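# Seat the blue-taped flask in a free shaker clamp

## Task

Place the glass flask with the blue tape mark into an unoccupied clamp on the shaker, pushed down until its base rests fully in the clamp and the clamp's spring ring encircles its conical body. Do not grip it tightly, bear down hard on its rim, or rip the foil covering its opening. When finished, every other flask must still be seated. Do not bend any clamp legs or pry spring rings loose, do not strike any flask hard, and do not let any flask drop more than a few centimetres; any of these fails the job.

## Robot and tools

Robot: two UR7e arms, left_arm and right_arm, each carrying a Robotiq 140 two-finger gripper. Left_arm's fingers are rigid. Right_arm's fingers can hinge: grip near the fingertip quarter of the pads for a normal squeeze; deeper toward the palm they may wrap, pull the part in, grip loosely or too hard, and a fingertip pushed into a surface folds easily (except when fully closed), spoiling the next grip.

Frames. Scene frame: origin at table height midway between the arms, +z up, +x out over the table, left_arm on +y. Measured bases: left_arm at (-0.059, +0.376, 0), right_arm at (-0.044, -0.364, 0), each turned slightly about z. Each arm reports its hand position (m), quat_wxyz and velocities in its own base frame; fixed cameras and table use the scene frame. The gripper's +z points along the fingers and its y axis is the opening direction. end_effector_position is the spot between the pads when closed; fingertips extend about 33 mm past it at gaps up to 40 mm, only 9 mm when wide open. Reported poses can be a few centimetres off.

execute_actions(actions, cameras). actions is a list of actions; each action is a list of up to 15 rows, one per 1/30 s step; if fewer, the last row repeats to fill 15. Every row holds 18 numbers, each in [-1, 1], covering both arms even if one is idle: left dx, dy, dz, rx, ry, rz, position, force_limit, speed, then the same nine for the right. dx..rz are an offset, not a pose: measured along the Hand target's own axes, from the Hand target as it was when that action began (every row counts from that start). 1.0 equals 0.6 m or 180 degrees; rx, ry, rz form a single rotation vector. Repeating an offset moves further. All six zeros re-request the current Hand target. cameras: list of names, ["all"] or []; images come by default only with an empty actions list.

Gripper numbers (absolute, not offsets): position +1 = 140 mm open, about -0.8 = pads touching, -1 = close until blocked. force_limit -1..+1 sets pad force after a slow close (roughly 14 N at -1, 40 N at 0, 58 N at +1); faster closing squeezes harder. speed -1..+1 sets finger speed (about 30 to 250 mm/s). Both start at +1. To leave a gripper unchanged, resend its last three numbers; 0 is itself a command. For a glass flask use a slow close and low force_limit, centred so one finger does not press alone.

move(target, speed, blend, stop_force, zero, blocking, cameras). target: one 18-number row laid out as above, or a list of up to 15 such rows; every row's arm numbers are offsets from the Hand targets at the move's start, not from the previous row. Straight paths, ending together, capped at 10 s, no obstacle avoidance. speed: m/s, 0.002 to 3.6 (default 0.25), one value or one per target; rotation capped at twice that in rad/s. blend: corner rounding in m for lists (0 = stop at each). stop_force: N, 3 to 120, shared by both arms; an arm's path ends when pushback reaches it, then it backs off slightly but still presses somewhat. Use it slowly for contact, not while the gripper rotates, and omit it when lifting away from something the gripper is pressing. zero (with stop_force, default true) rezeroes moving arms first. blocking=false returns after 0.5 s while the move runs (not allowed with stop_force). Give identical finger numbers in every row of a list. Result ends with a move: line: done, off_target, moving, held, fault, plus limits=paced (pose clipped) or limits=held (steps withheld). Done means within 3 mm and 2 degrees; it does not mean nothing was touched.

wait(seconds 0 to 10, cameras): let the scene run. stop(cameras): brake a running move. zoom_image(camera, region): camera is cam_high, cam_left_wrist or cam_right_wrist; region [x0, y0, x1, y1] in pixels of the latest image, at most 504 by 504. zero_wrist_force(arm): subtract the current reading. read_manual(section): licence text only. finished_scene(scene): ends the current scene, given its number; irreversible, so call it only once the flask is seated and stable with the robot clear.

Result lines: Hand target (last commanded pose after clipping; next offsets start here; the gripper may rest short of it, so send the gap as an offset), Tool commands, object_status per gripper (0 moving, 1 blocked while opening, 2 blocked while closing = likely holding, 3 reached target or pads met), position_measured in counts (3 open, ~139 = 60 mm, 200 = 20 mm, 230 pads met), joint positions, velocities ("within noise" when still), joint torques (include arm weight), Wrist force/torque in the gripper's axes plus a peak line, Wrist depth as a 7x7 grid of distances (mm, '-' = none; glass may be invisible), and MOTOR HOT or fault lines. Cameras: cam_high fixed overhead, plus one camera on each wrist.

Cautions. Arms are stiff: commanding even slightly past a firm contact can trigger a stop. About 150 N on an arm, or wrist torques near 17 to 19 N m, halt it for 10 s. Orientation commands are clipped to 32 degrees from the current one per step. Keep paths away from an arm's own base. A clearance check may hold commands that bring the arms together; never clamp one gripper on the other's fingers. Long stretched reaches or pushing at unreachable poses heat motors. Objects may occasionally be nudged; nothing may leave the table. Lower flasks gently, never drop or knock them, and don't press on rims, foil, clamp legs or rings.

Each tool is called after "Call:" as name(argument=value, ...) on one line, values as JSON.

## Session

Call:
execute_actions(actions=[])

Scene clock: 0.00 s.
left_arm: end_effector_position=(+0.4935, +0.0709, +0.2051) position_measured=3 object_status=3 end_effector_quat_wxyz=(-0.295, +0.295, +0.908, -0.050) | right_arm: end_effector_position=(+0.7914, -0.1517, +0.3381) position_measured=3 object_status=3 end_effector_quat_wxyz=(-0.306, +0.647, +0.055, +0.696)
Joint positions: left_arm=[-0.133 -1.123 1.194 -1.035 -1.563 0.492] | right_arm=[-0.744 -0.715 1.378 -4.259 -0.362 3.902]
Joint velocities: within noise
Joint torques (N m): no reading
Wrist force (N): no reading
Wrist torque (N m): no reading
Wrist force, peak (N): no reading
Wrist depth (mm): cam_left_wrist=[2053 541 600 405 371 344 1126 / 2021 1770 640 392 360 - 310 / 1944 1722 - 370 347 323 301 / 1915 127 394 365 339 321 287 / 87 104 - 349 329 147 114 / - 392 390 340 318 298 94 / - 353 362 326 - 288 278] | cam_right_wrist=[- - 4504 3552 - - - / - - 4003 3603 3655 2402 2357 / 2547 - 4203 3880 3002 2573 1789 / - 125 4203 1648 2067 138 1704 / - 117 1764 1466 3039 145 97 / - - 3318 2834 2156 1986 102 / - 3039 2473 2102 1828 1659 -]
Hand target: left_arm +0.4935, +0.0709, +0.2051; -0.295, +0.295, +0.908, -0.050 | right_arm +0.7914, -0.1517, +0.3381; -0.306, +0.647, +0.055, +0.696
Tool commands: left_gripper/position=+1.0 left_gripper/force_limit=+1.0 left_gripper/speed=+1.0 right_gripper/position=+1.0 right_gripper/force_limit=+1.0 right_gripper/speed=+1.0

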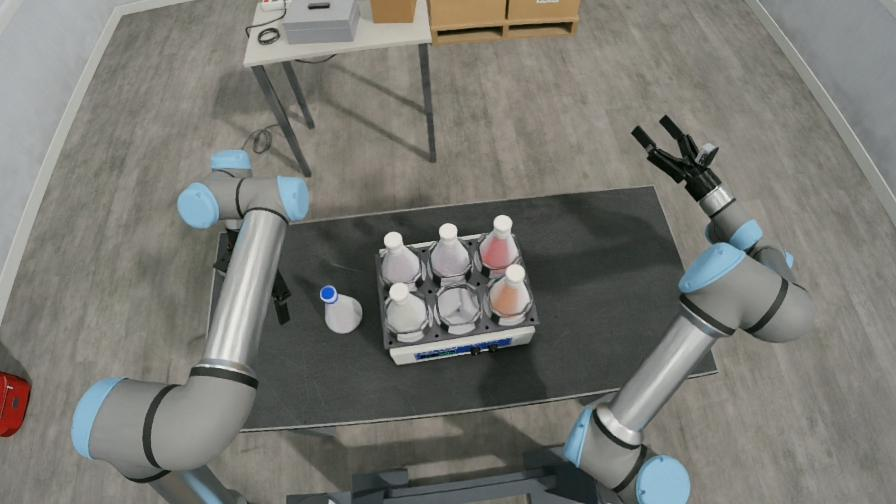

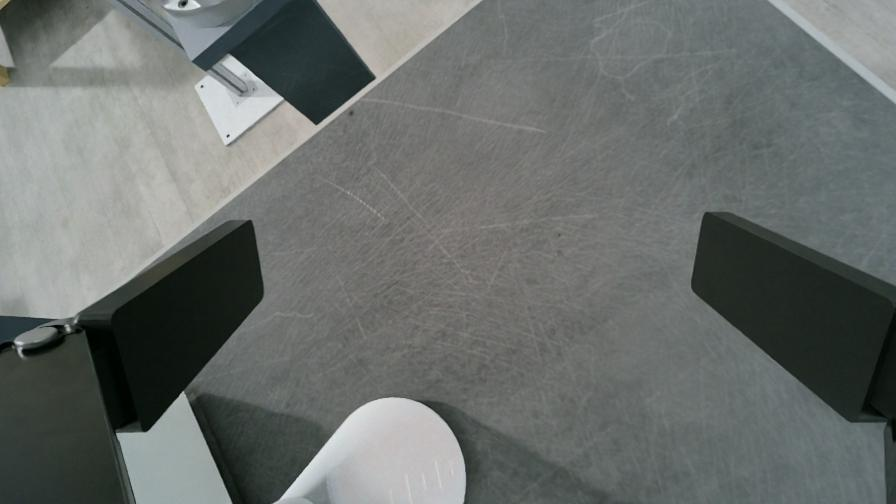

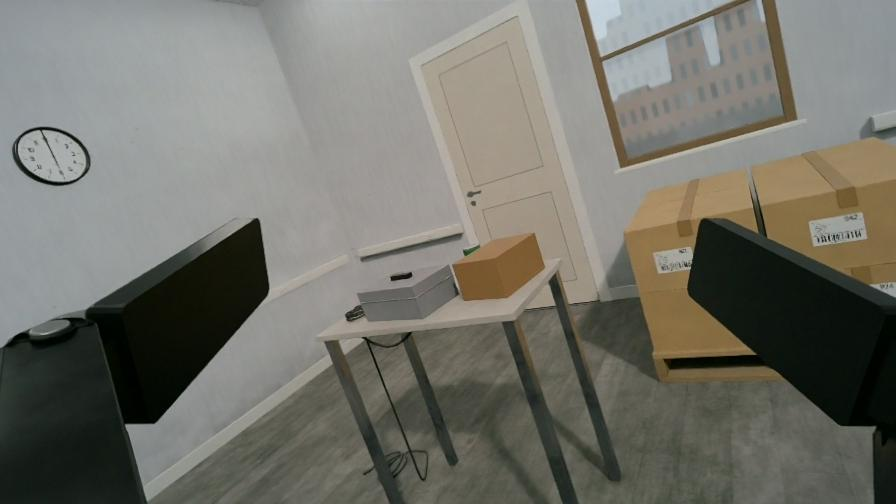

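Call:
zoom_image(camera="cam_high", region=[210, 190, 550, 380])

Call:
zoom_image(camera="cam_left_wrist", region=[200, 304, 560, 504])

Scaled by 1.482 from the camera's 896x504 image, which has a finer 1280x720 frame.

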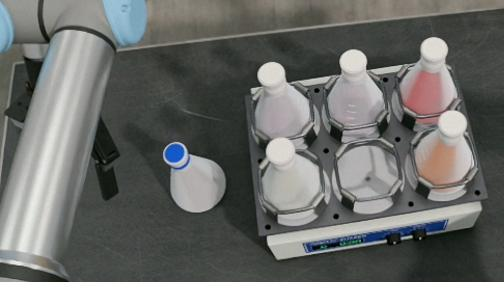

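Scaled by 1.400 from the camera's 896x504 image, which has a finer 1280x720 frame.

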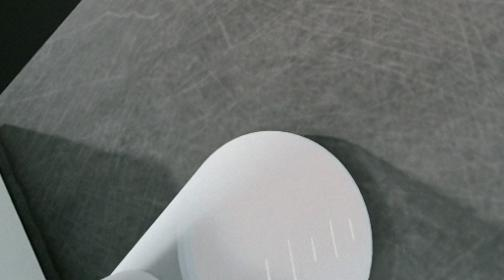

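Call:
move(target=[0.1826,-0.1547,-0.1325,-0.649,0.177,0.535,0.2,-1,-1,0,0,0,0,0,0,1,1,1], cameras=["all"], speed=0.5)

Scene clock: 30.70 s.
left_arm: end_effector_position=(+0.4200, +0.0498, +0.3503) position_measured=104 object_status=3 end_effector_quat_wxyz=(+0.000, +0.843, -0.003, +0.538) end_effector_velocity=(+0.000, +0.001, -0.001) end_effector_angular_velocity=(+0.003, +0.002, +0.003) | right_arm: end_effector_position=(+0.7914, -0.1517, +0.3381) position_measured=3 object_status=3 end_effector_quat_wxyz=(-0.306, +0.647, +0.055, +0.696)
Joint positions: left_arm=[-0.784 -2.688 2.562 -2.438 -0.879 2.75] | right_arm=[-0.744 -0.715 1.378 -4.259 -0.362 3.902]
Joint velocities: left_arm=[-0.002 -0.001 0 0.006 0.005 -0.004] | right_arm=[within noise]
Joint torques (N m): left_arm=[-11.67 2.39 -20.7 -0.58 2.53 -0.77] | right_arm=[-0.56 -55.04 -16.41 0.61 -1.06 0.05]
Wrist force (N): left_arm=[-0.5 -0.1 0.0] | right_arm=[0.3 0.3 -0.2]
Wrist torque (N m): left_arm=[-0.03 -0.16 0.11] | right_arm=[0.06 -0.07 0.00]
Wrist force, peak (N): left_arm=[-0.8 -0.6 -1.0] | right_arm=[0.0 0.2 -0.6]
Wrist depth (mm): cam_left_wrist=[3055 3130 3290 3248 2516 2566 3564 / 2759 2950 2851 2851 2673 2701 2950 / 2467 2467 2354 2354 2138 2333 2444 / 1974 2037 136 - 163 118 408 / 1820 89 116 566 544 103 86 / - - 481 482 486 - - / - - 453 439 428 - -] | cam_right_wrist=[2357 3552 - 3455 3363 - 2212 / 2866 - - 3503 2802 - - / 3002 2967 - 3764 3275 2293 1764 / - 125 - 1501 3114 138 1681 / - 117 1670 1441 3192 145 97 / - - 3275 2899 2357 2002 102 / - 2899 2573 2084 1841 1659 -]
Hand target: left_arm +0.4200, +0.0498, +0.3503; +0.000, +0.843, -0.003, +0.538 | right_arm +0.7914, -0.1517, +0.3381; -0.306, +0.647, +0.055, +0.696
Off the commanded pose: left_arm 0.000 m, 0 deg | right_arm 0.000 m, 0 deg.
move: done
camera_calibration:
cam_left_wrist: T_world_to_cam=[[-0.0116544, -0.999463, -0.030633, 0.07756], [-0.695481, 0.0301134, -0.717914, 0.548888], [0.71845, 0.0129378, -0.695458, 0.0875916], [0, 0, 0, 1]] pos_world=[0.319714, 0.0598562, 0.457346]

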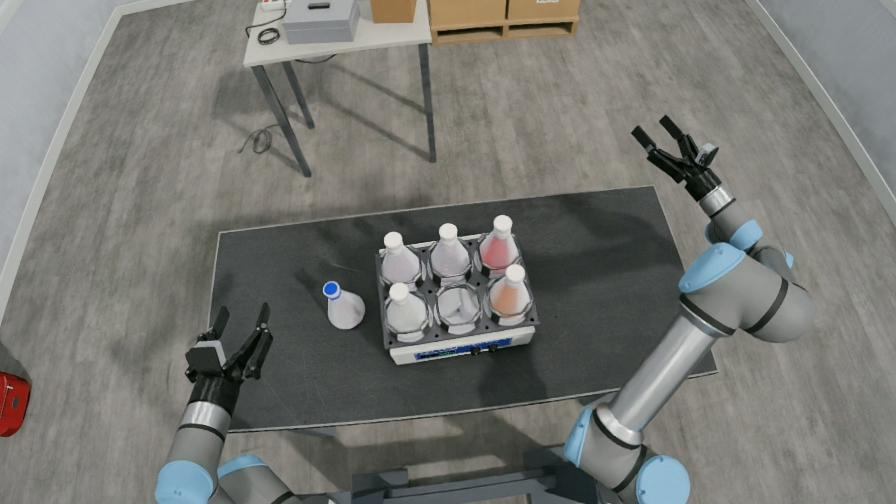

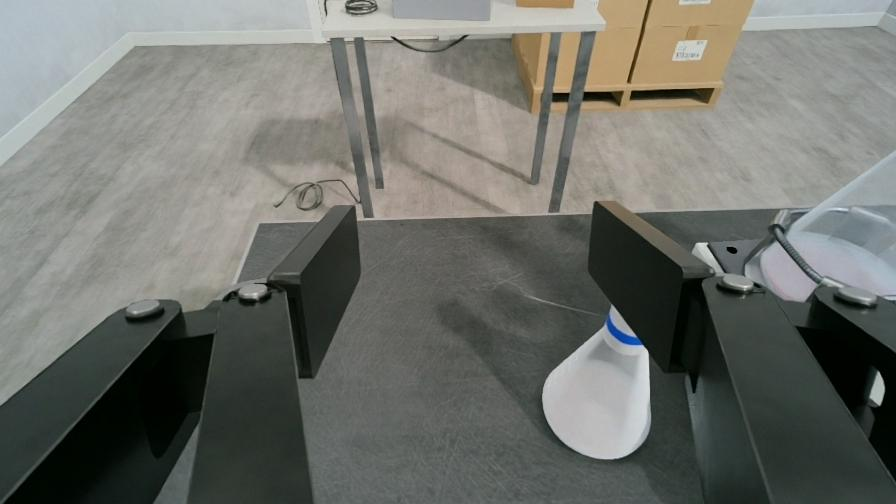

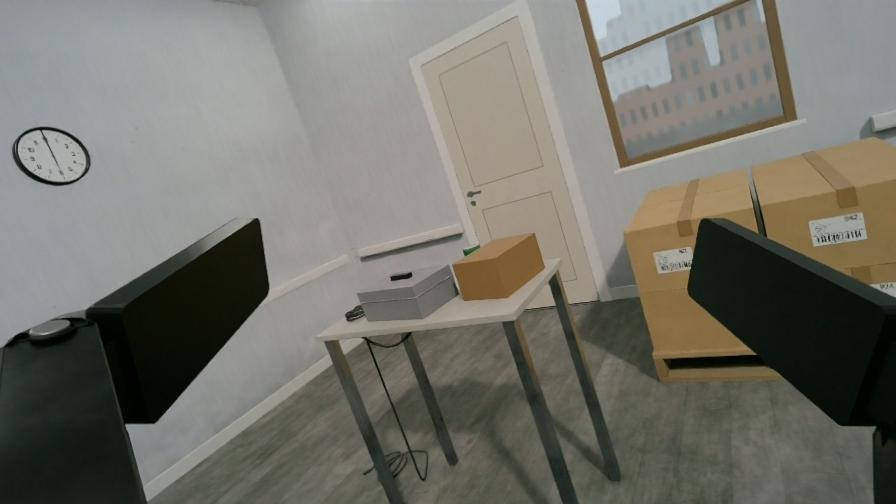

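Call:
move(target=[0,0.58,0,0,0,0,0.2,-1,-1,0,0,0,0,0,0,1,1,1], cameras=["cam_left_wrist","cam_high"], speed=0.4)

Call:
zoom_image(camera="cam_left_wrist", region=[300, 200, 700, 504])

Call:
zoom_image(camera="cam_high", region=[310, 200, 550, 380])

Scene clock: 36.00 s.
left_arm: end_effector_position=(+0.4182, -0.2981, +0.3495) position_measured=104 object_status=3 end_effector_quat_wxyz=(+0.000, +0.843, -0.003, +0.538) | right_arm: end_effector_position=(+0.7914, -0.1517, +0.3381) position_measured=3 object_status=3 end_effector_quat_wxyz=(-0.306, +0.647, +0.055, +0.696)
Joint positions: left_arm=[-1.562 -2.029 2.198 -1.768 -0.435 1.604] | right_arm=[-0.744 -0.715 1.378 -4.259 -0.362 3.902]
Joint torques (N m): left_arm=[-10.66 8.51 -31.48 -2.86 3.74 0.85] | right_arm=[-0.57 -55.73 -16.76 0.58 -1.13 0.02]
Wrist force (N): left_arm=[-0.7 -0.2 -0.1] | right_arm=[-0.1 0.1 -0.3]
Wrist torque (N m): left_arm=[-0.05 -0.10 0.10] | right_arm=[0.02 0.02 0.00]
Wrist force, peak (N): left_arm=[-0.6 3.8 -0.1] | right_arm=[0.2 0.3 -0.6]
Wrist depth (mm): cam_left_wrist=[4010 3719 1365 2541 2541 3666 3719 / 2916 2916 2883 2730 288 2701 2646 / 2376 2421 2251 2312 2271 2251 2333 / - 653 137 342 163 381 236 / - 89 116 360 356 103 85 / - - 322 - 330 - - / - - 284 281 285 - -] | cam_right_wrist=[- - 2933 3552 3192 2600 - / 3002 - - 3603 2899 - 2967 / 2573 - - 3764 3152 2212 1814 / - 125 - 1638 3318 135 1716 / - 117 1557 1449 3114 144 97 / - - 3408 2741 2156 2018 101 / - 2866 2573 2067 1764 1627 -]
Hand target: left_arm +0.4182, -0.2982, +0.3495; +0.000, +0.843, -0.003, +0.538 | right_arm +0.7914, -0.1517, +0.3381; -0.306, +0.647, +0.055, +0.696
Off the commanded pose: left_arm 0.000 m, 0 deg | right_arm 0.000 m, 0 deg.
move: done
camera_calibration:
cam_left_wrist: T_world_to_cam=[[-0.0115874, -0.99947, -0.0304195, -0.270219], [-0.695533, 0.0299125, -0.717871, 0.557474], [0.7184, 0.0128396, -0.695511, 0.0928401], [0, 0, 0, 1]] pos_world=[0.317915, -0.287943, 0.456546]
Images, in order (width x height): cam_high 896x504, cam_left_wrist 896x504.

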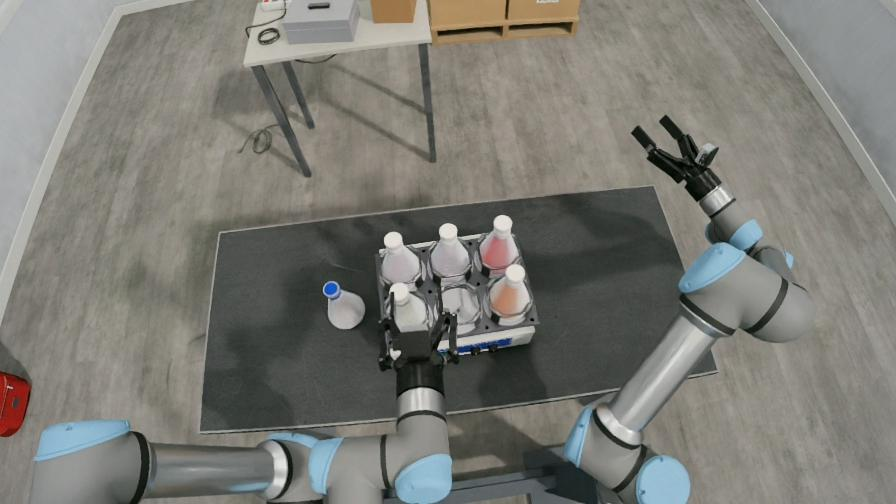

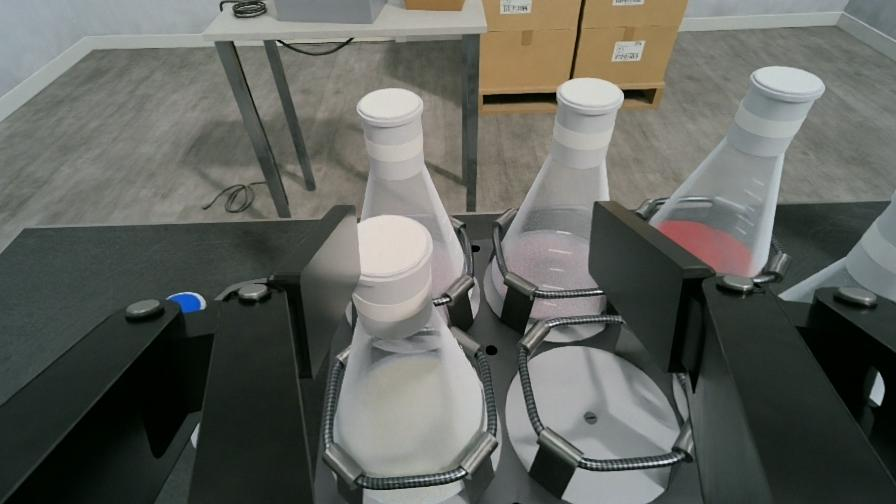

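Scaled by 1.260 from the camera's 896x504 image, which has a finer 1280x720 frame.

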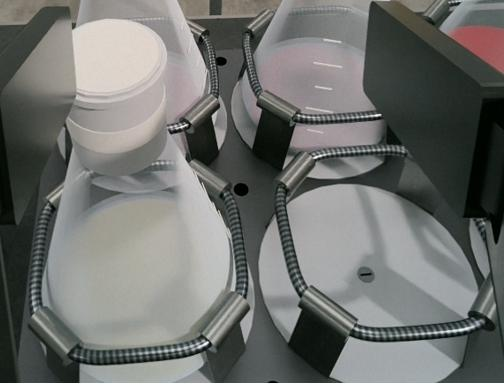

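Scaled by 2.100 from the camera's 896x504 image, which has a finer 1280x720 frame.

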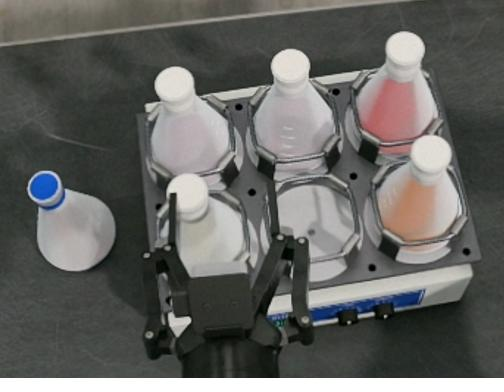

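Call:
move(target=[[0,-0.367,0,0,0,0,0.2,-1,-1,0,0,0,0,0,0,1,1,1],[-0.195,-0.367,0.0945,0,0,0,0.2,-1,-1,0,0,0,0,0,0,1,1,1]], cameras=["cam_left_wrist","cam_high"], speed=0.4, blend=0.02)

Call:
zoom_image(camera="cam_left_wrist", region=[300, 150, 600, 400])

Scene clock: 47.37 s.
left_arm: end_effector_position=(+0.4214, -0.0776, +0.2199) position_measured=104 object_status=3 end_effector_quat_wxyz=(+0.000, +0.843, -0.003, +0.538) end_effector_velocity=(+0.000, +0.001, +0.000) end_effector_angular_velocity=(+0.000, +0.000, +0.002) | right_arm: end_effector_position=(+0.7914, -0.1517, +0.3381) position_measured=3 object_status=3 end_effector_quat_wxyz=(-0.306, +0.647, +0.055, +0.696)
Joint positions: left_arm=[-1.498 -2.814 2.723 -1.643 -0.441 1.754] | right_arm=[-0.744 -0.715 1.378 -4.259 -0.362 3.902]
Joint velocities: left_arm=[0.001 -0.002 0 0.005 0 -0.003] | right_arm=[within noise]
Joint torques (N m): left_arm=[-8.4 18.22 -29.9 -0.63 3.5 -0.69] | right_arm=[-1.6 -54.83 -16.72 0.57 -1.09 0.12]
Wrist force (N): left_arm=[-0.8 -0.2 -0.5] | right_arm=[0.0 0.1 -0.3]
Wrist torque (N m): left_arm=[-0.04 -0.09 0.13] | right_arm=[0.01 -0.01 0.00]
Wrist force, peak (N): left_arm=[-4.6 0.0 1.2] | right_arm=[0.1 0.4 -0.4]
Wrist depth (mm): cam_left_wrist=[3019 3830 3377 3333 2619 2701 3168 / 2730 2619 2566 2619 2021 322 295 / 2231 526 524 259 499 275 279 / 462 473 137 452 163 238 227 / - 89 116 - 393 103 85 / - - 348 357 345 - - / - - 313 312 310 - -] | cam_right_wrist=[- - - 3152 3363 - - / - 4425 4670 3552 3603 - - / 2899 3408 - 3821 2522 2547 1776 / - 126 4348 1510 2050 135 1606 / - 117 1776 1484 2866 145 97 / - - 3114 2899 2252 2018 102 / - 2741 2522 2119 1693 1670 -]
Hand target: left_arm +0.4215, -0.0777, +0.2200; +0.000, +0.843, -0.003, +0.538 | right_arm +0.7914, -0.1517, +0.3381; -0.306, +0.647, +0.055, +0.696
Off the commanded pose: left_arm 0.000 m, 0 deg | right_arm 0.000 m, 0 deg.
move: done
camera_calibration:
cam_left_wrist: T_world_to_cam=[[-0.0115854, -0.999461, -0.0307022, -0.0537467], [-0.695534, 0.0301142, -0.717862, 0.460154], [0.7184, 0.0130376, -0.695508, -0.00234479], [0, 0, 0, 1]] pos_world=[0.321115, -0.0675443, 0.327046]
Images, in order (width x height): cam_high 896x504, cam_left_wrist 896x504.

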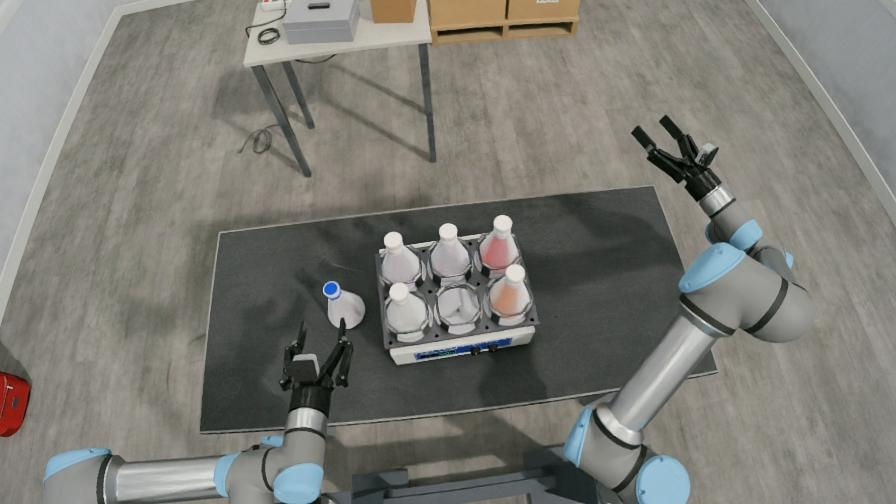

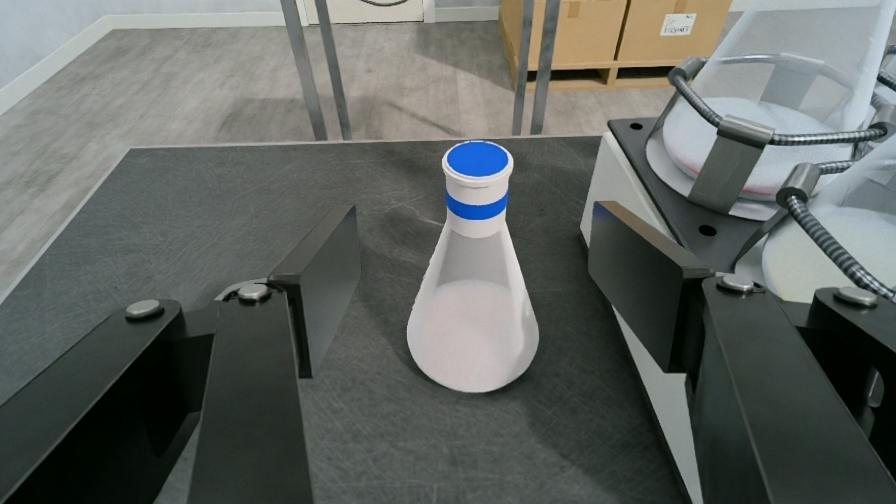

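Scaled by 1.680 from the camera's 896x504 image, which has a finer 1280x720 frame.

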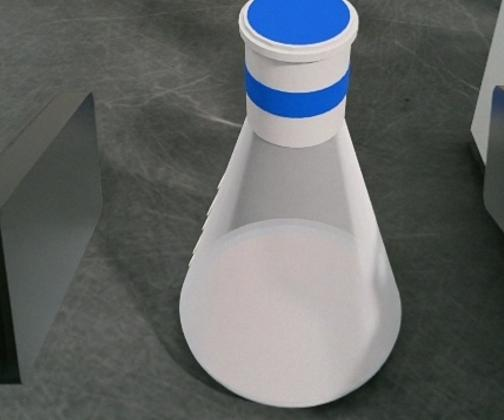

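Call:
move(target=[-0.013,0.002,0.2442,0,0,0,0.2,-1,-1,0,0,0,0,0,0,1,1,1], cameras=["cam_left_wrist"], speed=0.15)

Scene clock: 56.37 s.
left_arm: end_effector_position=(+0.4324, -0.0745, +0.2109) position_measured=104 object_status=3 end_effector_quat_wxyz=(-0.010, +0.829, +0.005, +0.559) | right_arm: end_effector_position=(+0.7914, -0.1517, +0.3381) position_measured=3 object_status=3 end_effector_quat_wxyz=(-0.306, +0.647, +0.055, +0.696)
Joint positions: left_arm=[-1.451 -2.734 2.801 -1.868 -0.396 1.832] | right_arm=[-0.744 -0.715 1.378 -4.259 -0.362 3.902]
Joint torques (N m): left_arm=[-10.16 4.87 -30.84 -0.68 0.52 -0.62] | right_arm=[-0.31 -54.8 -16.47 0.63 -1.1 0.06]
Wrist force (N): left_arm=[-0.9 0.1 -0.4] | right_arm=[0.0 0.1 -0.4]
Wrist torque (N m): left_arm=[0.01 -0.09 0.13] | right_arm=[0.02 -0.01 0.00]
Wrist force, peak (N): left_arm=[-11.4 3.4 4.0] | right_arm=[0.0 0.2 -0.6]
Wrist depth (mm): cam_left_wrist=[- 3468 3208 3468 2354 2467 3830 / 3130 2916 2646 2950 2673 2592 303 / 2376 566 - 238 505 276 240 / 1807 497 139 446 162 230 221 / - 89 136 388 390 103 85 / - - 343 334 342 - - / - - 305 302 302 - -] | cam_right_wrist=[- 3821 - 3275 - - - / - - - 3552 2683 - 2402 / 2741 4945 - 2683 3233 2522 1776 / - 125 4275 1566 3408 135 1716 / - 117 1727 1441 2967 2137 97 / - - 3275 2802 2402 - 102 / - 2933 2050 2067 1801 1638 -]
Hand target: left_arm +0.4324, -0.0746, +0.2108; -0.010, +0.829, +0.005, +0.559 (not the last commanded pose) | right_arm +0.7914, -0.1517, +0.3381; -0.306, +0.647, +0.055, +0.696
Off the commanded pose: left_arm 0.133 m, 3 deg | right_arm 0.000 m, 0 deg.
move: held (left_arm; a check stopped the path); limits=held
pose unreachable (left arm): on one or more control steps of this call, first in action 0 (counted from 0), this arm could not follow its commanded pose, so it was not sent that pose on those steps. It may still have moved: this result reports where it is.
cause: moving toward the commanded pose would bring two parts of the arm too close to each other (joints 3 (elbow) and 4 (wrist 1) lie between them).
camera_calibration:
cam_left_wrist: T_world_to_cam=[[0.0147977, -0.999095, -0.0398877, -0.0602337], [-0.659488, 0.0202327, -0.751443, 0.45196], [0.751569, 0.0374251, -0.658592, -0.0368655], [0, 0, 0, 1]] pos_world=[0.326661, -0.0679439, 0.31294]
Images, in order (width x height): cam_left_wrist 896x504.

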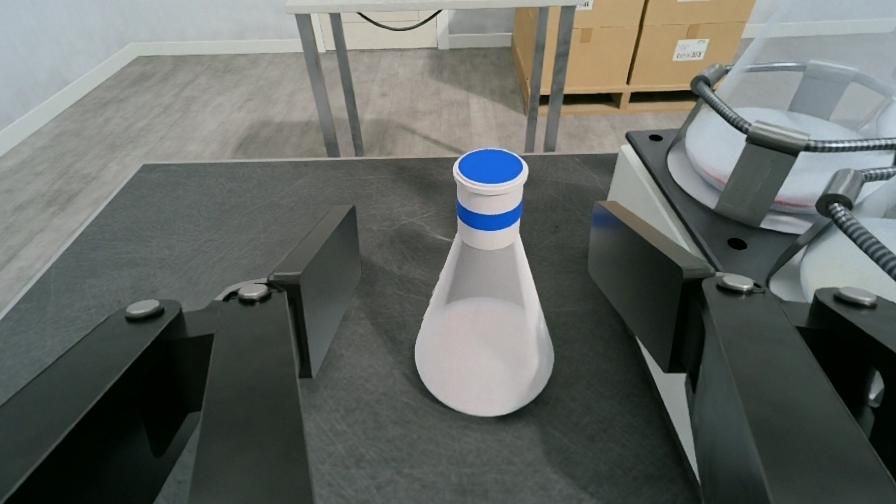

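Call:
move(target=[[0.1485,0.005,-0.028,-0.008,-0.044,0.001,0.2,-1,-1,0,0,0,0,0,0,1,1,1],[0.2115,0.010,0.1275,-0.008,-0.044,0.001,0.2,-1,-1,0,0,0,0,0,0,1,1,1]], cameras=["cam_left_wrist"], speed=0.25, blend=0.02)

Scene clock: 66.43 s.
left_arm: end_effector_position=(+0.5510, -0.0793, +0.2997) position_measured=104 object_status=3 end_effector_quat_wxyz=(+0.000, +0.866, -0.003, +0.500) | right_arm: end_effector_position=(+0.7914, -0.1517, +0.3381) position_measured=3 object_status=3 end_effector_quat_wxyz=(-0.306, +0.647, +0.055, +0.696)
Joint positions: left_arm=[-0.746 -1.925 2.415 -2.966 -0.944 2.715] | right_arm=[-0.744 -0.715 1.378 -4.259 -0.362 3.902]
Joint torques (N m): left_arm=[10.87 5.12 -29.4 -5.28 -0.62 1.05] | right_arm=[-0.51 -54.71 -16.37 0.54 -1.03 0.1]
Wrist force (N): left_arm=[-0.6 -0.4 0.1] | right_arm=[0.0 0.3 -0.2]
Wrist torque (N m): left_arm=[-0.07 -0.07 0.12] | right_arm=[0.06 -0.01 0.00]
Wrist force, peak (N): left_arm=[-4.4 -0.2 0.5] | right_arm=[-0.1 0.1 -0.5]
Wrist depth (mm): cam_left_wrist=[2916 2851 2789 3168 2376 2673 2883 / 2312 2354 2354 2398 2467 2354 2376 / 2037 2138 1989 1989 1974 1989 2005 / 1860 560 137 536 163 118 523 / - 89 117 473 461 103 85 / - - 428 426 423 - - / - - 397 244 381 - -] | cam_right_wrist=[- - 4003 3655 - 2547 2357 / - - 4348 3408 2834 3941 2473 / 3114 - 5254 4203 3408 2712 1828 / - 125 - 1566 3275 135 1704 / - 117 1596 1401 2933 144 97 / - 3152 3552 2573 2293 2034 102 / - 2802 2449 2084 1764 1727 -]
Hand target: left_arm +0.5510, -0.0792, +0.2997; +0.000, +0.866, -0.003, +0.500 | right_arm +0.7914, -0.1517, +0.3381; -0.306, +0.647, +0.055, +0.696
Off the commanded pose: left_arm 0.000 m, 0 deg | right_arm 0.000 m, 0 deg.
move: done
camera_calibration:
cam_left_wrist: T_world_to_cam=[[-0.0132321, -0.999434, -0.0309175, -0.0504819], [-0.756323, 0.0302295, -0.6535, 0.621759], [0.654065, 0.0147365, -0.756295, 0.0138362], [0, 0, 0, 1]] pos_world=[0.460533, -0.0694527, 0.415223]
Images, in order (width x height): cam_left_wrist 896x504.

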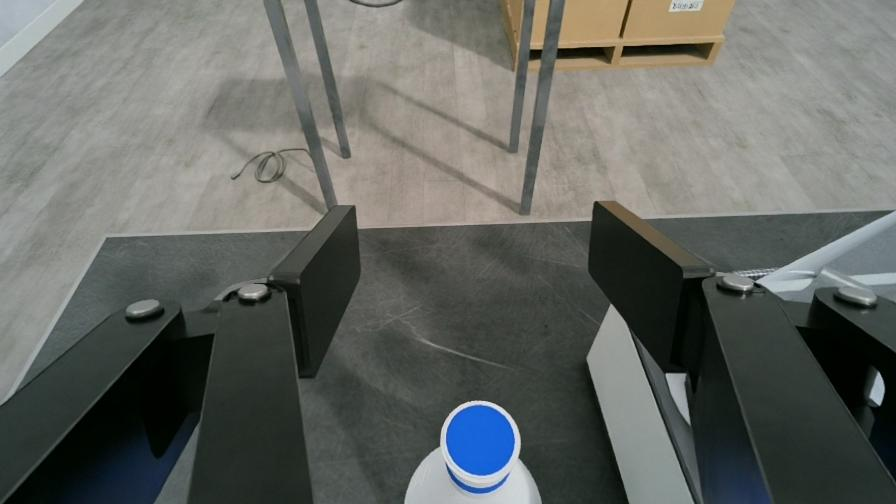

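Call:
move(target=[-0.219,0,0.1207,0,0,0,0.2,-1,-1,0,0,0,0,0,0,1,1,1], cameras=["cam_left_wrist"], speed=0.15)

Scene clock: 70.80 s.
left_arm: end_effector_position=(+0.5481, -0.0787, +0.1497) position_measured=104 object_status=3 end_effector_quat_wxyz=(+0.000, +0.866, -0.003, +0.500) | right_arm: end_effector_position=(+0.7914, -0.1517, +0.3381) position_measured=3 object_status=3 end_effector_quat_wxyz=(-0.306, +0.647, +0.055, +0.696)
Joint positions: left_arm=[-0.752 -1.483 2.64 -3.63 -0.939 2.71] | right_arm=[-0.744 -0.715 1.378 -4.259 -0.362 3.902]
Joint torques (N m): left_arm=[11.78 -6.48 -16.27 -4.92 -0.14 -0.7] | right_arm=[-0.39 -54.34 -16.72 0.69 -1.12 0.19]
Wrist force (N): left_arm=[-0.4 0.0 -0.2] | right_arm=[0.2 0.1 -0.3]
Wrist torque (N m): left_arm=[0.00 -0.12 0.12] | right_arm=[0.02 -0.05 0.00]
Wrist force, peak (N): left_arm=[-2.3 -0.2 0.8] | right_arm=[0.2 0.1 -0.6]
Wrist depth (mm): cam_left_wrist=[2646 2646 2175 2541 2491 2592 2333 / 2193 2193 2121 2070 446 442 187 / 400 391 382 398 375 231 164 / 346 350 137 109 112 196 156 / - 89 116 129 131 103 86 / - - 269 265 267 - - / - - 244 - 236 - -] | cam_right_wrist=[3114 2899 3275 3503 2573 - - / - - 3941 3552 3455 3002 2522 / 3192 - - 3655 3318 2137 1776 / - 125 4003 1557 3503 135 1704 / - 117 3603 1492 3076 145 97 / - 3233 3363 2712 2174 2002 101 / - 2899 2497 2156 1801 1627 -]
Hand target: left_arm +0.5481, -0.0787, +0.1497; +0.000, +0.866, -0.003, +0.500 | right_arm +0.7914, -0.1517, +0.3381; -0.306, +0.647, +0.055, +0.696
Off the commanded pose: left_arm 0.000 m, 0 deg | right_arm 0.000 m, 0 deg.
move: done
camera_calibration:
cam_left_wrist: T_world_to_cam=[[-0.0130902, -0.999436, -0.0309282, -0.0546208], [-0.756327, 0.030129, -0.653499, 0.521518], [0.654063, 0.0148374, -0.756295, -0.0977124], [0, 0, 0, 1]] pos_world=[0.457633, -0.068853, 0.265223]
Images, in order (width x height): cam_left_wrist 896x504.

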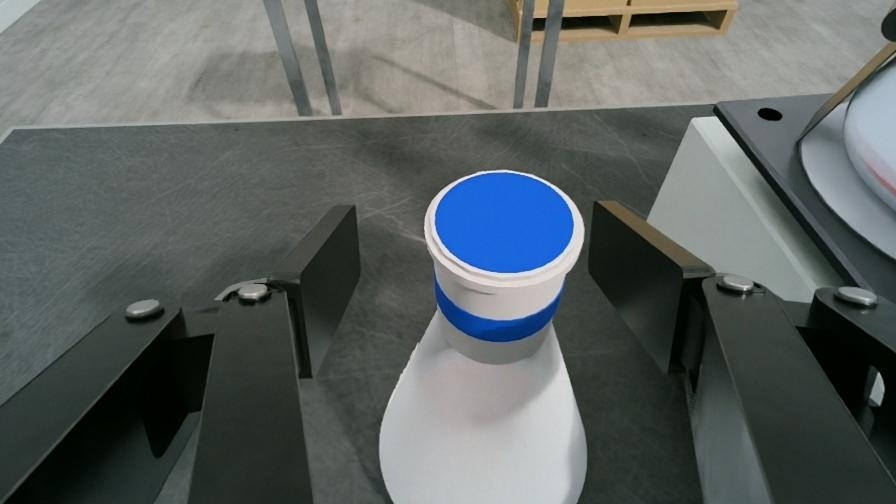

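Call:
move(target=[0,0.0117,0,0,0,0,0.2,-1,-1,0,0,0,0,0,0,1,1,1], speed=0.1)

Call:
execute_actions(actions=[[[0,0,0,0,0,0,-1,-1,-1,0,0,0,0,0,0,1,1,1]],[[0,0,0,0,0,0,-1,-1,-1,0,0,0,0,0,0,1,1,1]],[[0,0,0,0,0,0,-1,-1,-1,0,0,0,0,0,0,1,1,1]],[[0,0,0,0,0,0,-1,-1,-1,0,0,0,0,0,0,1,1,1]]], cameras=["cam_left_wrist"])

Scene clock: 76.20 s.
left_arm: end_effector_position=(+0.5481, -0.0858, +0.1496) position_measured=104 object_status=3 end_effector_quat_wxyz=(+0.000, +0.866, -0.003, +0.500) | right_arm: end_effector_position=(+0.7914, -0.1517, +0.3381) position_measured=3 object_status=3 end_effector_quat_wxyz=(-0.306, +0.647, +0.055, +0.696)
Joint positions: left_arm=[-0.772 -1.483 2.636 -3.618 -0.923 2.694] | right_arm=[-0.744 -0.715 1.378 -4.259 -0.362 3.902]
Joint torques (N m): left_arm=[10.4 -6.72 -14.89 -3.53 -0.23 0.99] | right_arm=[-0.57 -54.69 -17.13 0.63 -1.11 0.22]
Wrist force (N): left_arm=[-0.4 -0.2 -0.3] | right_arm=[0.0 0.1 0.0]
Wrist torque (N m): left_arm=[-0.06 -0.14 0.30] | right_arm=[0.02 0.00 0.00]
Wrist force, peak (N): left_arm=[-0.8 -0.3 -0.4] | right_arm=[0.2 0.4 -0.2]
Wrist depth (mm): cam_left_wrist=[2851 2701 2444 2541 2354 2312 2291 / 2271 2312 2156 2231 2251 445 181 / 397 393 378 122 382 221 161 / 348 343 136 108 144 188 149 / - 89 117 125 291 103 86 / - - 270 257 265 - - / - - 244 233 238 - -] | cam_right_wrist=[- 4068 - 3764 - - - / 2933 - 3318 3363 3152 2802 - / 2379 - - 3192 3275 2547 1882 / 2522 125 4068 1596 2156 135 1670 / - 117 1896 1409 3233 145 97 / - 3503 3408 2655 2212 2137 101 / - 3039 2473 2119 1868 1528 -]
Hand target: left_arm +0.5481, -0.0857, +0.1496; +0.000, +0.866, -0.003, +0.500 | right_arm +0.7914, -0.1517, +0.3381; -0.306, +0.647, +0.055, +0.696
Off the commanded pose: left_arm 0.000 m, 0 deg | right_arm 0.000 m, 0 deg.
move: done

Scene clock: 78.40 s.
left_arm: end_effector_position=(+0.5481, -0.0858, +0.1497) position_measured=178 object_status=2 end_effector_quat_wxyz=(+0.000, +0.866, -0.003, +0.500) | right_arm: end_effector_position=(+0.7914, -0.1517, +0.3381) position_measured=3 object_status=3 end_effector_quat_wxyz=(-0.306, +0.647, +0.055, +0.696)
Joint positions: left_arm=[-0.772 -1.483 2.636 -3.618 -0.924 2.694] | right_arm=[-0.744 -0.715 1.378 -4.259 -0.362 3.902]
Joint torques (N m): left_arm=[9.85 -25.53 -8.08 -1.04 0.5 0.89] | right_arm=[-0.72 -54.43 -16.67 0.57 -0.97 0.21]
Wrist force (N): left_arm=[1.1 0.1 -0.9] | right_arm=[0.0 0.2 -0.1]
Wrist torque (N m): left_arm=[-0.13 -0.16 0.15] | right_arm=[0.05 -0.01 0.00]
Wrist force, peak (N): left_arm=[1.4 0.2 -1.4] | right_arm=[0.2 0.4 -0.4]
Wrist depth (mm): cam_left_wrist=[2619 2673 2592 2541 2421 2398 2231 / 2251 2312 2271 2291 447 445 177 / 405 394 374 122 370 220 161 / 347 342 - 108 112 223 151 / 305 313 89 113 92 82 137 / - 71 - 253 - - 68 / - 67 - 233 - - -] | cam_right_wrist=[- 3503 4203 3318 3880 - 2357 / - 3880 - 3552 2967 - 2497 / 2712 2834 - 3709 3192 2357 1814 / - 126 5732 1501 2193 135 1704 / - 117 1751 1449 2967 145 97 / - - - 2741 2293 2084 102 / - 2933 2449 2067 1841 1627 -]
Hand target: left_arm +0.5481, -0.0857, +0.1496; +0.000, +0.866, -0.003, +0.500 | right_arm +0.7914, -0.1517, +0.3381; -0.306, +0.647, +0.055, +0.696
Off the commanded pose: left_arm 0.000 m, 0 deg | right_arm 0.000 m, 0 deg.
camera_calibration:
cam_left_wrist: T_world_to_cam=[[-0.0131424, -0.999442, -0.0307132, -0.0616493], [-0.756283, 0.0300289, -0.653555, 0.521715], [0.654113, 0.0146386, -0.756255, -0.097657], [0, 0, 0, 1]] pos_world=[0.457633, -0.0758518, 0.265222]
Images, in order (width x height): cam_left_wrist 896x504.

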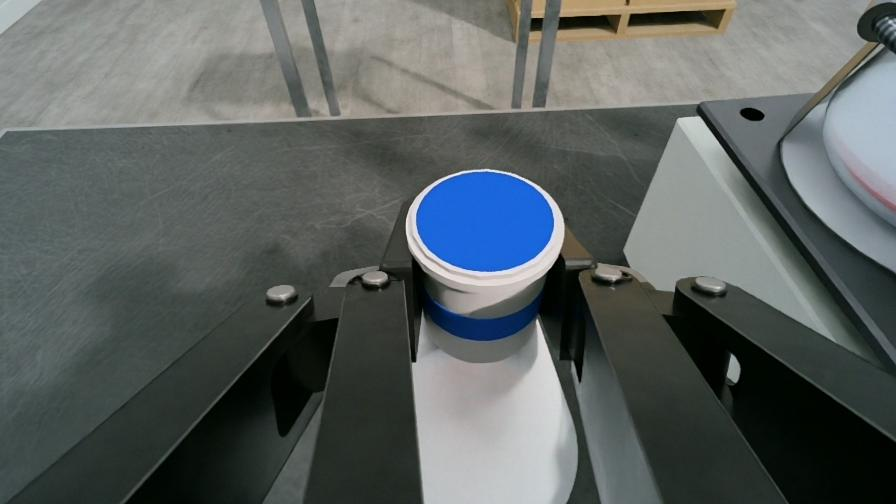

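Call:
zero_wrist_force(arm="left_arm")

Call:
move(target=[0.0577,0,-0.0333,0,0,0,-1,-1,-1,0,0,0,0,0,0,1,1,1], speed=0.06, cameras=["cam_left_wrist"])

Wrist force sensor zeroed.

Scene clock: 82.23 s.
left_arm: end_effector_position=(+0.5481, -0.0859, +0.1897) position_measured=178 object_status=2 end_effector_quat_wxyz=(+0.000, +0.866, -0.003, +0.500) | right_arm: end_effector_position=(+0.7914, -0.1517, +0.3381) position_measured=3 object_status=3 end_effector_quat_wxyz=(-0.306, +0.647, +0.055, +0.696)
Joint positions: left_arm=[-0.772 -1.645 2.595 -3.414 -0.923 2.694] | right_arm=[-0.744 -0.715 1.378 -4.259 -0.362 3.902]
Joint torques (N m): left_arm=[-10.99 -8.64 -12.36 -4.37 2.61 -0.68] | right_arm=[-0.24 -54.52 -17.12 0.61 -1.07 0.33]
Wrist force (N, zeroed by zero_wrist_force on left_arm): left_arm=[-3.7 -0.2 2.0] | right_arm=[0.2 0.2 -0.3]
Wrist torque (N m, zeroed by zero_wrist_force on left_arm): left_arm=[0.10 0.10 0.15] | right_arm=[0.03 -0.04 0.00]
Wrist force, peak (N, zeroed by zero_wrist_force on left_arm): left_arm=[-4.8 -0.8 2.6] | right_arm=[0.1 0.3 -0.6]
Wrist depth (mm): cam_left_wrist=[2730 2851 2730 2673 2333 2516 2566 / 2231 2193 2103 2231 2070 2138 474 / 457 453 446 119 441 255 202 / 399 413 403 108 112 208 183 / 355 - 89 113 92 82 158 / - 71 - 255 - - 68 / - 67 - 231 - - -] | cam_right_wrist=[- - - 3363 2899 - - / - - - 3603 4068 3076 2573 / - 3233 - 3764 2522 2655 1841 / - 125 4203 1475 3318 135 1716 / - 117 3552 1466 3114 2156 97 / - - 3192 2771 2252 2212 102 / - 2741 2522 2102 1776 1586 -]
Hand target: left_arm +0.5481, -0.0859, +0.1896; +0.000, +0.866, -0.003, +0.500 | right_arm +0.7914, -0.1517, +0.3381; -0.306, +0.647, +0.055, +0.696
Off the commanded pose: left_arm 0.000 m, 0 deg | right_arm 0.000 m, 0 deg.
move: done
camera_calibration:
cam_left_wrist: T_world_to_cam=[[-0.013064, -0.999445, -0.0306494, -0.060676], [-0.756235, 0.029929, -0.653615, 0.547852], [0.654169, 0.0146393, -0.756206, -0.0674447], [0, 0, 0, 1]] pos_world=[0.457632, -0.0760517, 0.305222]
Images, in order (width x height): cam_left_wrist 896x504.

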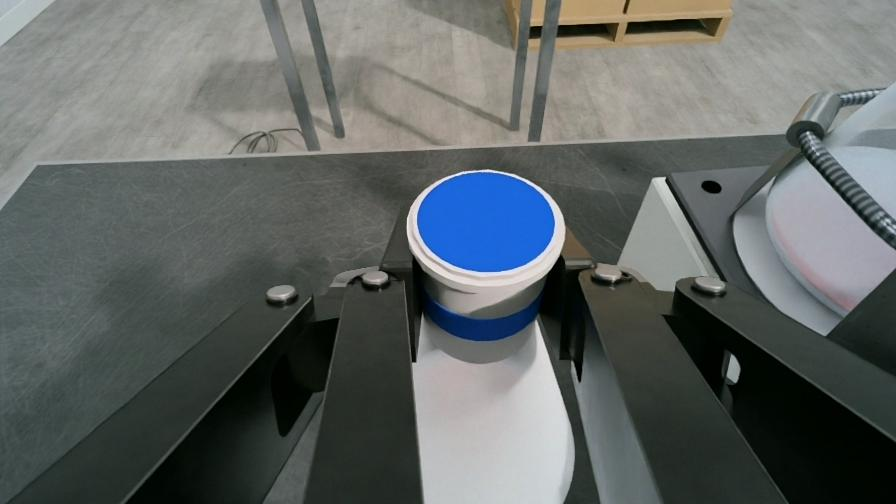

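Call:
move(target=[[0.462,0,-0.267,0,0,0,-1,-1,-1,0,0,0,0,0,0,1,1,1],[0.4027,0.4917,-0.372,0,0,0,-1,-1,-1,0,0,0,0,0,0,1,1,1]], speed=0.2, blend=0.03, cameras=["cam_left_wrist","cam_high"])

Call:
zoom_image(camera="cam_high", region=[330, 200, 570, 380])

Scene clock: 99.43 s.
left_arm: end_effector_position=(+0.4742, -0.3816, +0.5094) position_measured=178 object_status=2 end_effector_quat_wxyz=(+0.000, +0.866, -0.003, +0.500) | right_arm: end_effector_position=(+0.7914, -0.1517, +0.3381) position_measured=3 object_status=3 end_effector_quat_wxyz=(-0.306, +0.647, +0.055, +0.696)
Joint positions: left_arm=[-1.391 -1.741 1.604 -1.737 -0.551 1.928] | right_arm=[-0.744 -0.715 1.378 -4.259 -0.362 3.902]
Joint torques (N m): left_arm=[2.21 -19.74 -29.94 -4.7 0.52 -0.65] | right_arm=[-0.2 -53.84 -16.89 0.54 -1.07 0.3]
Wrist force (N, zeroed by zero_wrist_force on left_arm): left_arm=[-3.6 -0.2 1.8] | right_arm=[0.1 0.0 -0.1]
Wrist torque (N m, zeroed by zero_wrist_force on left_arm): left_arm=[0.11 0.06 0.13] | right_arm=[0.00 -0.03 0.00]
Wrist force, peak (N, zeroed by zero_wrist_force on left_arm): left_arm=[-7.0 -0.1 3.4] | right_arm=[0.1 0.2 -0.6]
Wrist depth (mm): cam_left_wrist=[3422 3333 1402 2491 2516 3168 3422 / 2883 2916 2916 2820 2730 2883 2789 / 2251 2619 2491 122 2444 2333 2376 / 2175 2121 2103 108 112 2070 2005 / 725 - 89 113 92 81 701 / - 71 - - - - 68 / - 67 - - - - -] | cam_right_wrist=[3408 - - 3233 4134 2866 - / - - - 4348 3152 - - / - - - 3076 2834 2522 1814 / - 126 4670 3603 3821 135 1681 / - 117 1557 1501 2655 2156 97 / - - 3192 2771 2425 2002 101 / - 2866 2522 2137 1764 1648 -]
Hand target: left_arm +0.4742, -0.3817, +0.5094; +0.000, +0.866, -0.003, +0.500 | right_arm +0.7914, -0.1517, +0.3381; -0.306, +0.647, +0.055, +0.696
Off the commanded pose: left_arm 0.000 m, 0 deg | right_arm 0.000 m, 0 deg.
move: done
camera_calibration:
cam_left_wrist: T_world_to_cam=[[-0.0132301, -0.999434, -0.0309187, -0.347242], [-0.756281, 0.0302297, -0.653548, 0.709944], [0.654113, 0.0147367, -0.756253, 0.227009], [0, 0, 0, 1]] pos_world=[0.383833, -0.371853, 0.624923]
Images, in order (width x height): cam_high 896x504, cam_left_wrist 896x504.

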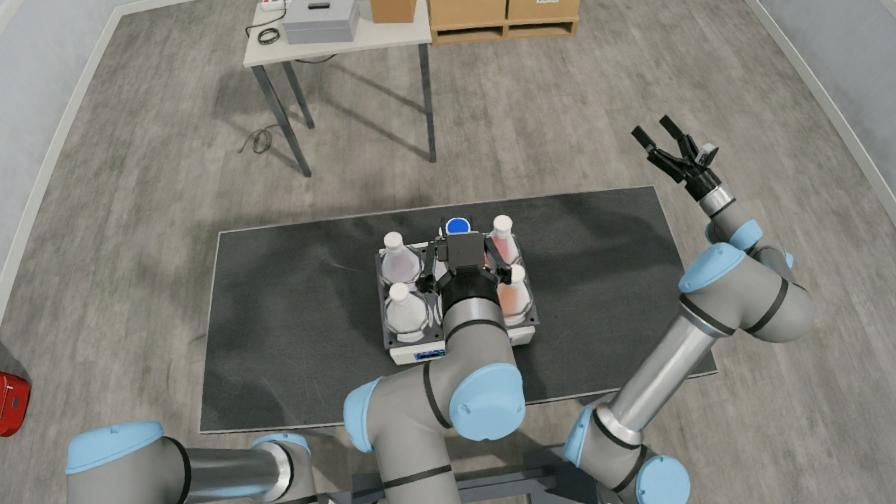

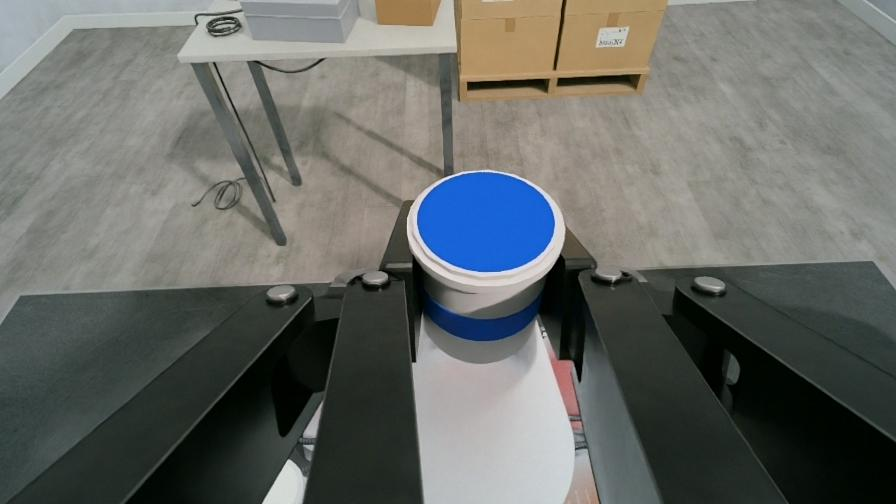

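Scaled by 2.100 from the camera's 896x504 image, which has a finer 1280x720 frame.

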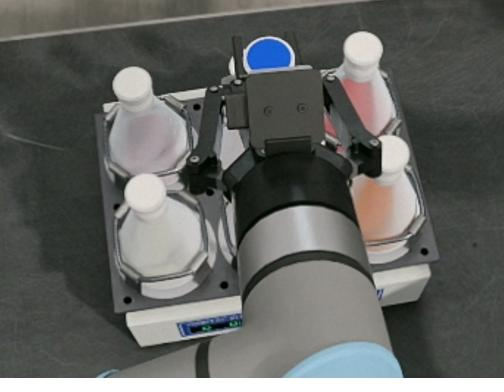

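Call:
move(target=[-0.1877,0,0.1083,0,0,0,-1,-1,-1,0,0,0,0,0,0,1,1,1], speed=0.12, cameras=["cam_left_wrist","cam_high"])

Call:
zoom_image(camera="cam_high", region=[370, 200, 550, 380])

Call:
zoom_image(camera="cam_left_wrist", region=[230, 280, 730, 504])

Scene clock: 105.10 s.
left_arm: end_effector_position=(+0.4743, -0.3813, +0.3794) position_measured=178 object_status=2 end_effector_quat_wxyz=(-0.001, +0.866, -0.003, +0.500) | right_arm: end_effector_position=(+0.7914, -0.1517, +0.3381) position_measured=3 object_status=3 end_effector_quat_wxyz=(-0.306, +0.647, +0.055, +0.696)
Joint positions: left_arm=[-1.391 -1.733 1.93 -2.072 -0.551 1.928] | right_arm=[-0.744 -0.715 1.378 -4.259 -0.362 3.902]
Joint torques (N m): left_arm=[10.08 -31.42 -23.32 -2.64 4.15 -0.55] | right_arm=[-0.59 -53.8 -17.28 0.66 -0.99 0.37]
Wrist force (N, zeroed by zero_wrist_force on left_arm): left_arm=[-3.8 -0.2 1.7] | right_arm=[0.0 0.0 -0.3]
Wrist torque (N m, zeroed by zero_wrist_force on left_arm): left_arm=[0.10 0.13 0.15] | right_arm=[0.01 0.01 0.00]
Wrist force, peak (N, zeroed by zero_wrist_force on left_arm): left_arm=[-5.6 -0.3 3.0] | right_arm=[-0.1 0.1 -0.5]
Wrist depth (mm): cam_left_wrist=[3377 2984 2984 2646 2592 2950 3019 / 2730 2619 2592 2619 2566 2541 2376 / 2376 2231 2271 122 2103 1989 2231 / 667 627 379 107 112 605 - / 579 - 89 114 92 81 552 / - 71 - - - - 68 / - 67 - - - - -] | cam_right_wrist=[- - - 3655 - - - / 2866 - 3821 3503 3114 3408 2522 / 2899 - - 4134 3408 2473 1814 / - 126 4425 1617 1670 135 1693 / - 117 1739 1458 2933 144 97 / - - 3503 2866 2379 1940 102 / - 2967 2573 2137 1814 1638 -]
Hand target: left_arm +0.4742, -0.3812, +0.3794; +0.000, +0.866, -0.003, +0.500 | right_arm +0.7914, -0.1517, +0.3381; -0.306, +0.647, +0.055, +0.696
Off the commanded pose: left_arm 0.000 m, 0 deg | right_arm 0.000 m, 0 deg.
move: done
camera_calibration:
cam_left_wrist: T_world_to_cam=[[-0.0131675, -0.999433, -0.0309937, -0.350849], [-0.756325, 0.0302304, -0.653497, 0.624962], [0.654064, 0.0148364, -0.756294, 0.128767], [0, 0, 0, 1]] pos_world=[0.383833, -0.371453, 0.494923]
Images, in order (width x height): cam_high 896x504, cam_left_wrist 896x504.

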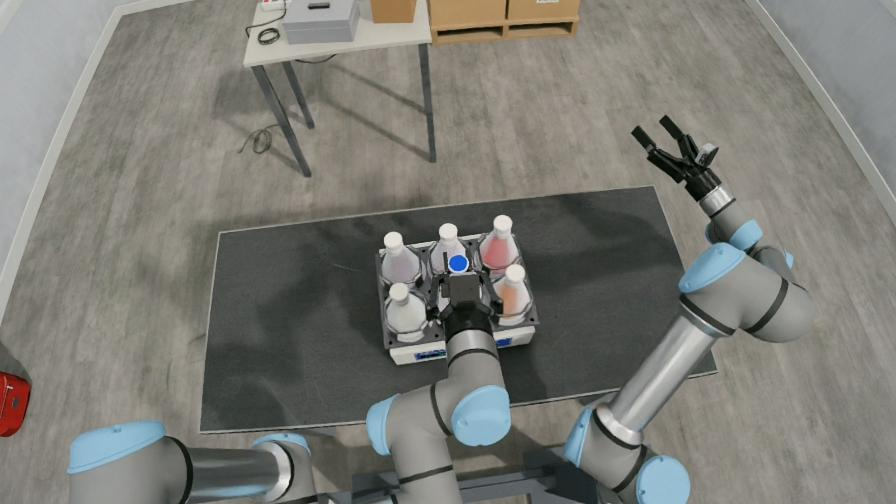

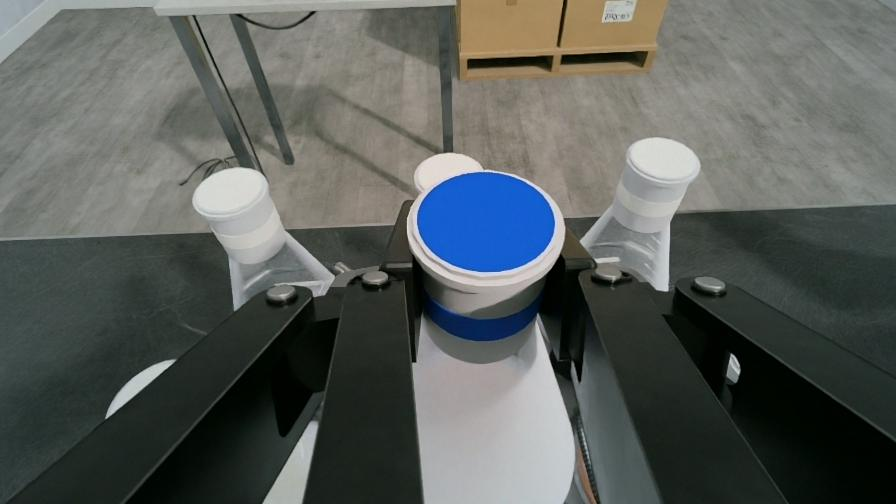

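Scaled by 2.800 from the camera's 896x504 image, which has a finer 1280x720 frame.

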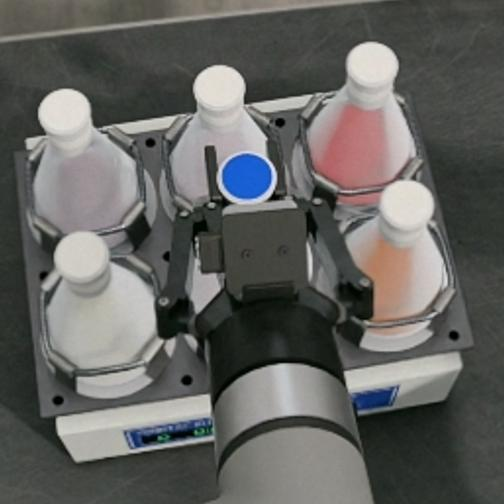

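Scaled by 1.008 from the camera's 896x504 image, which has a finer 1280x720 frame.

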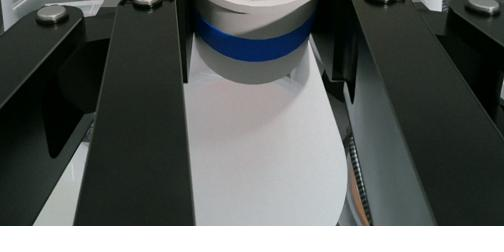

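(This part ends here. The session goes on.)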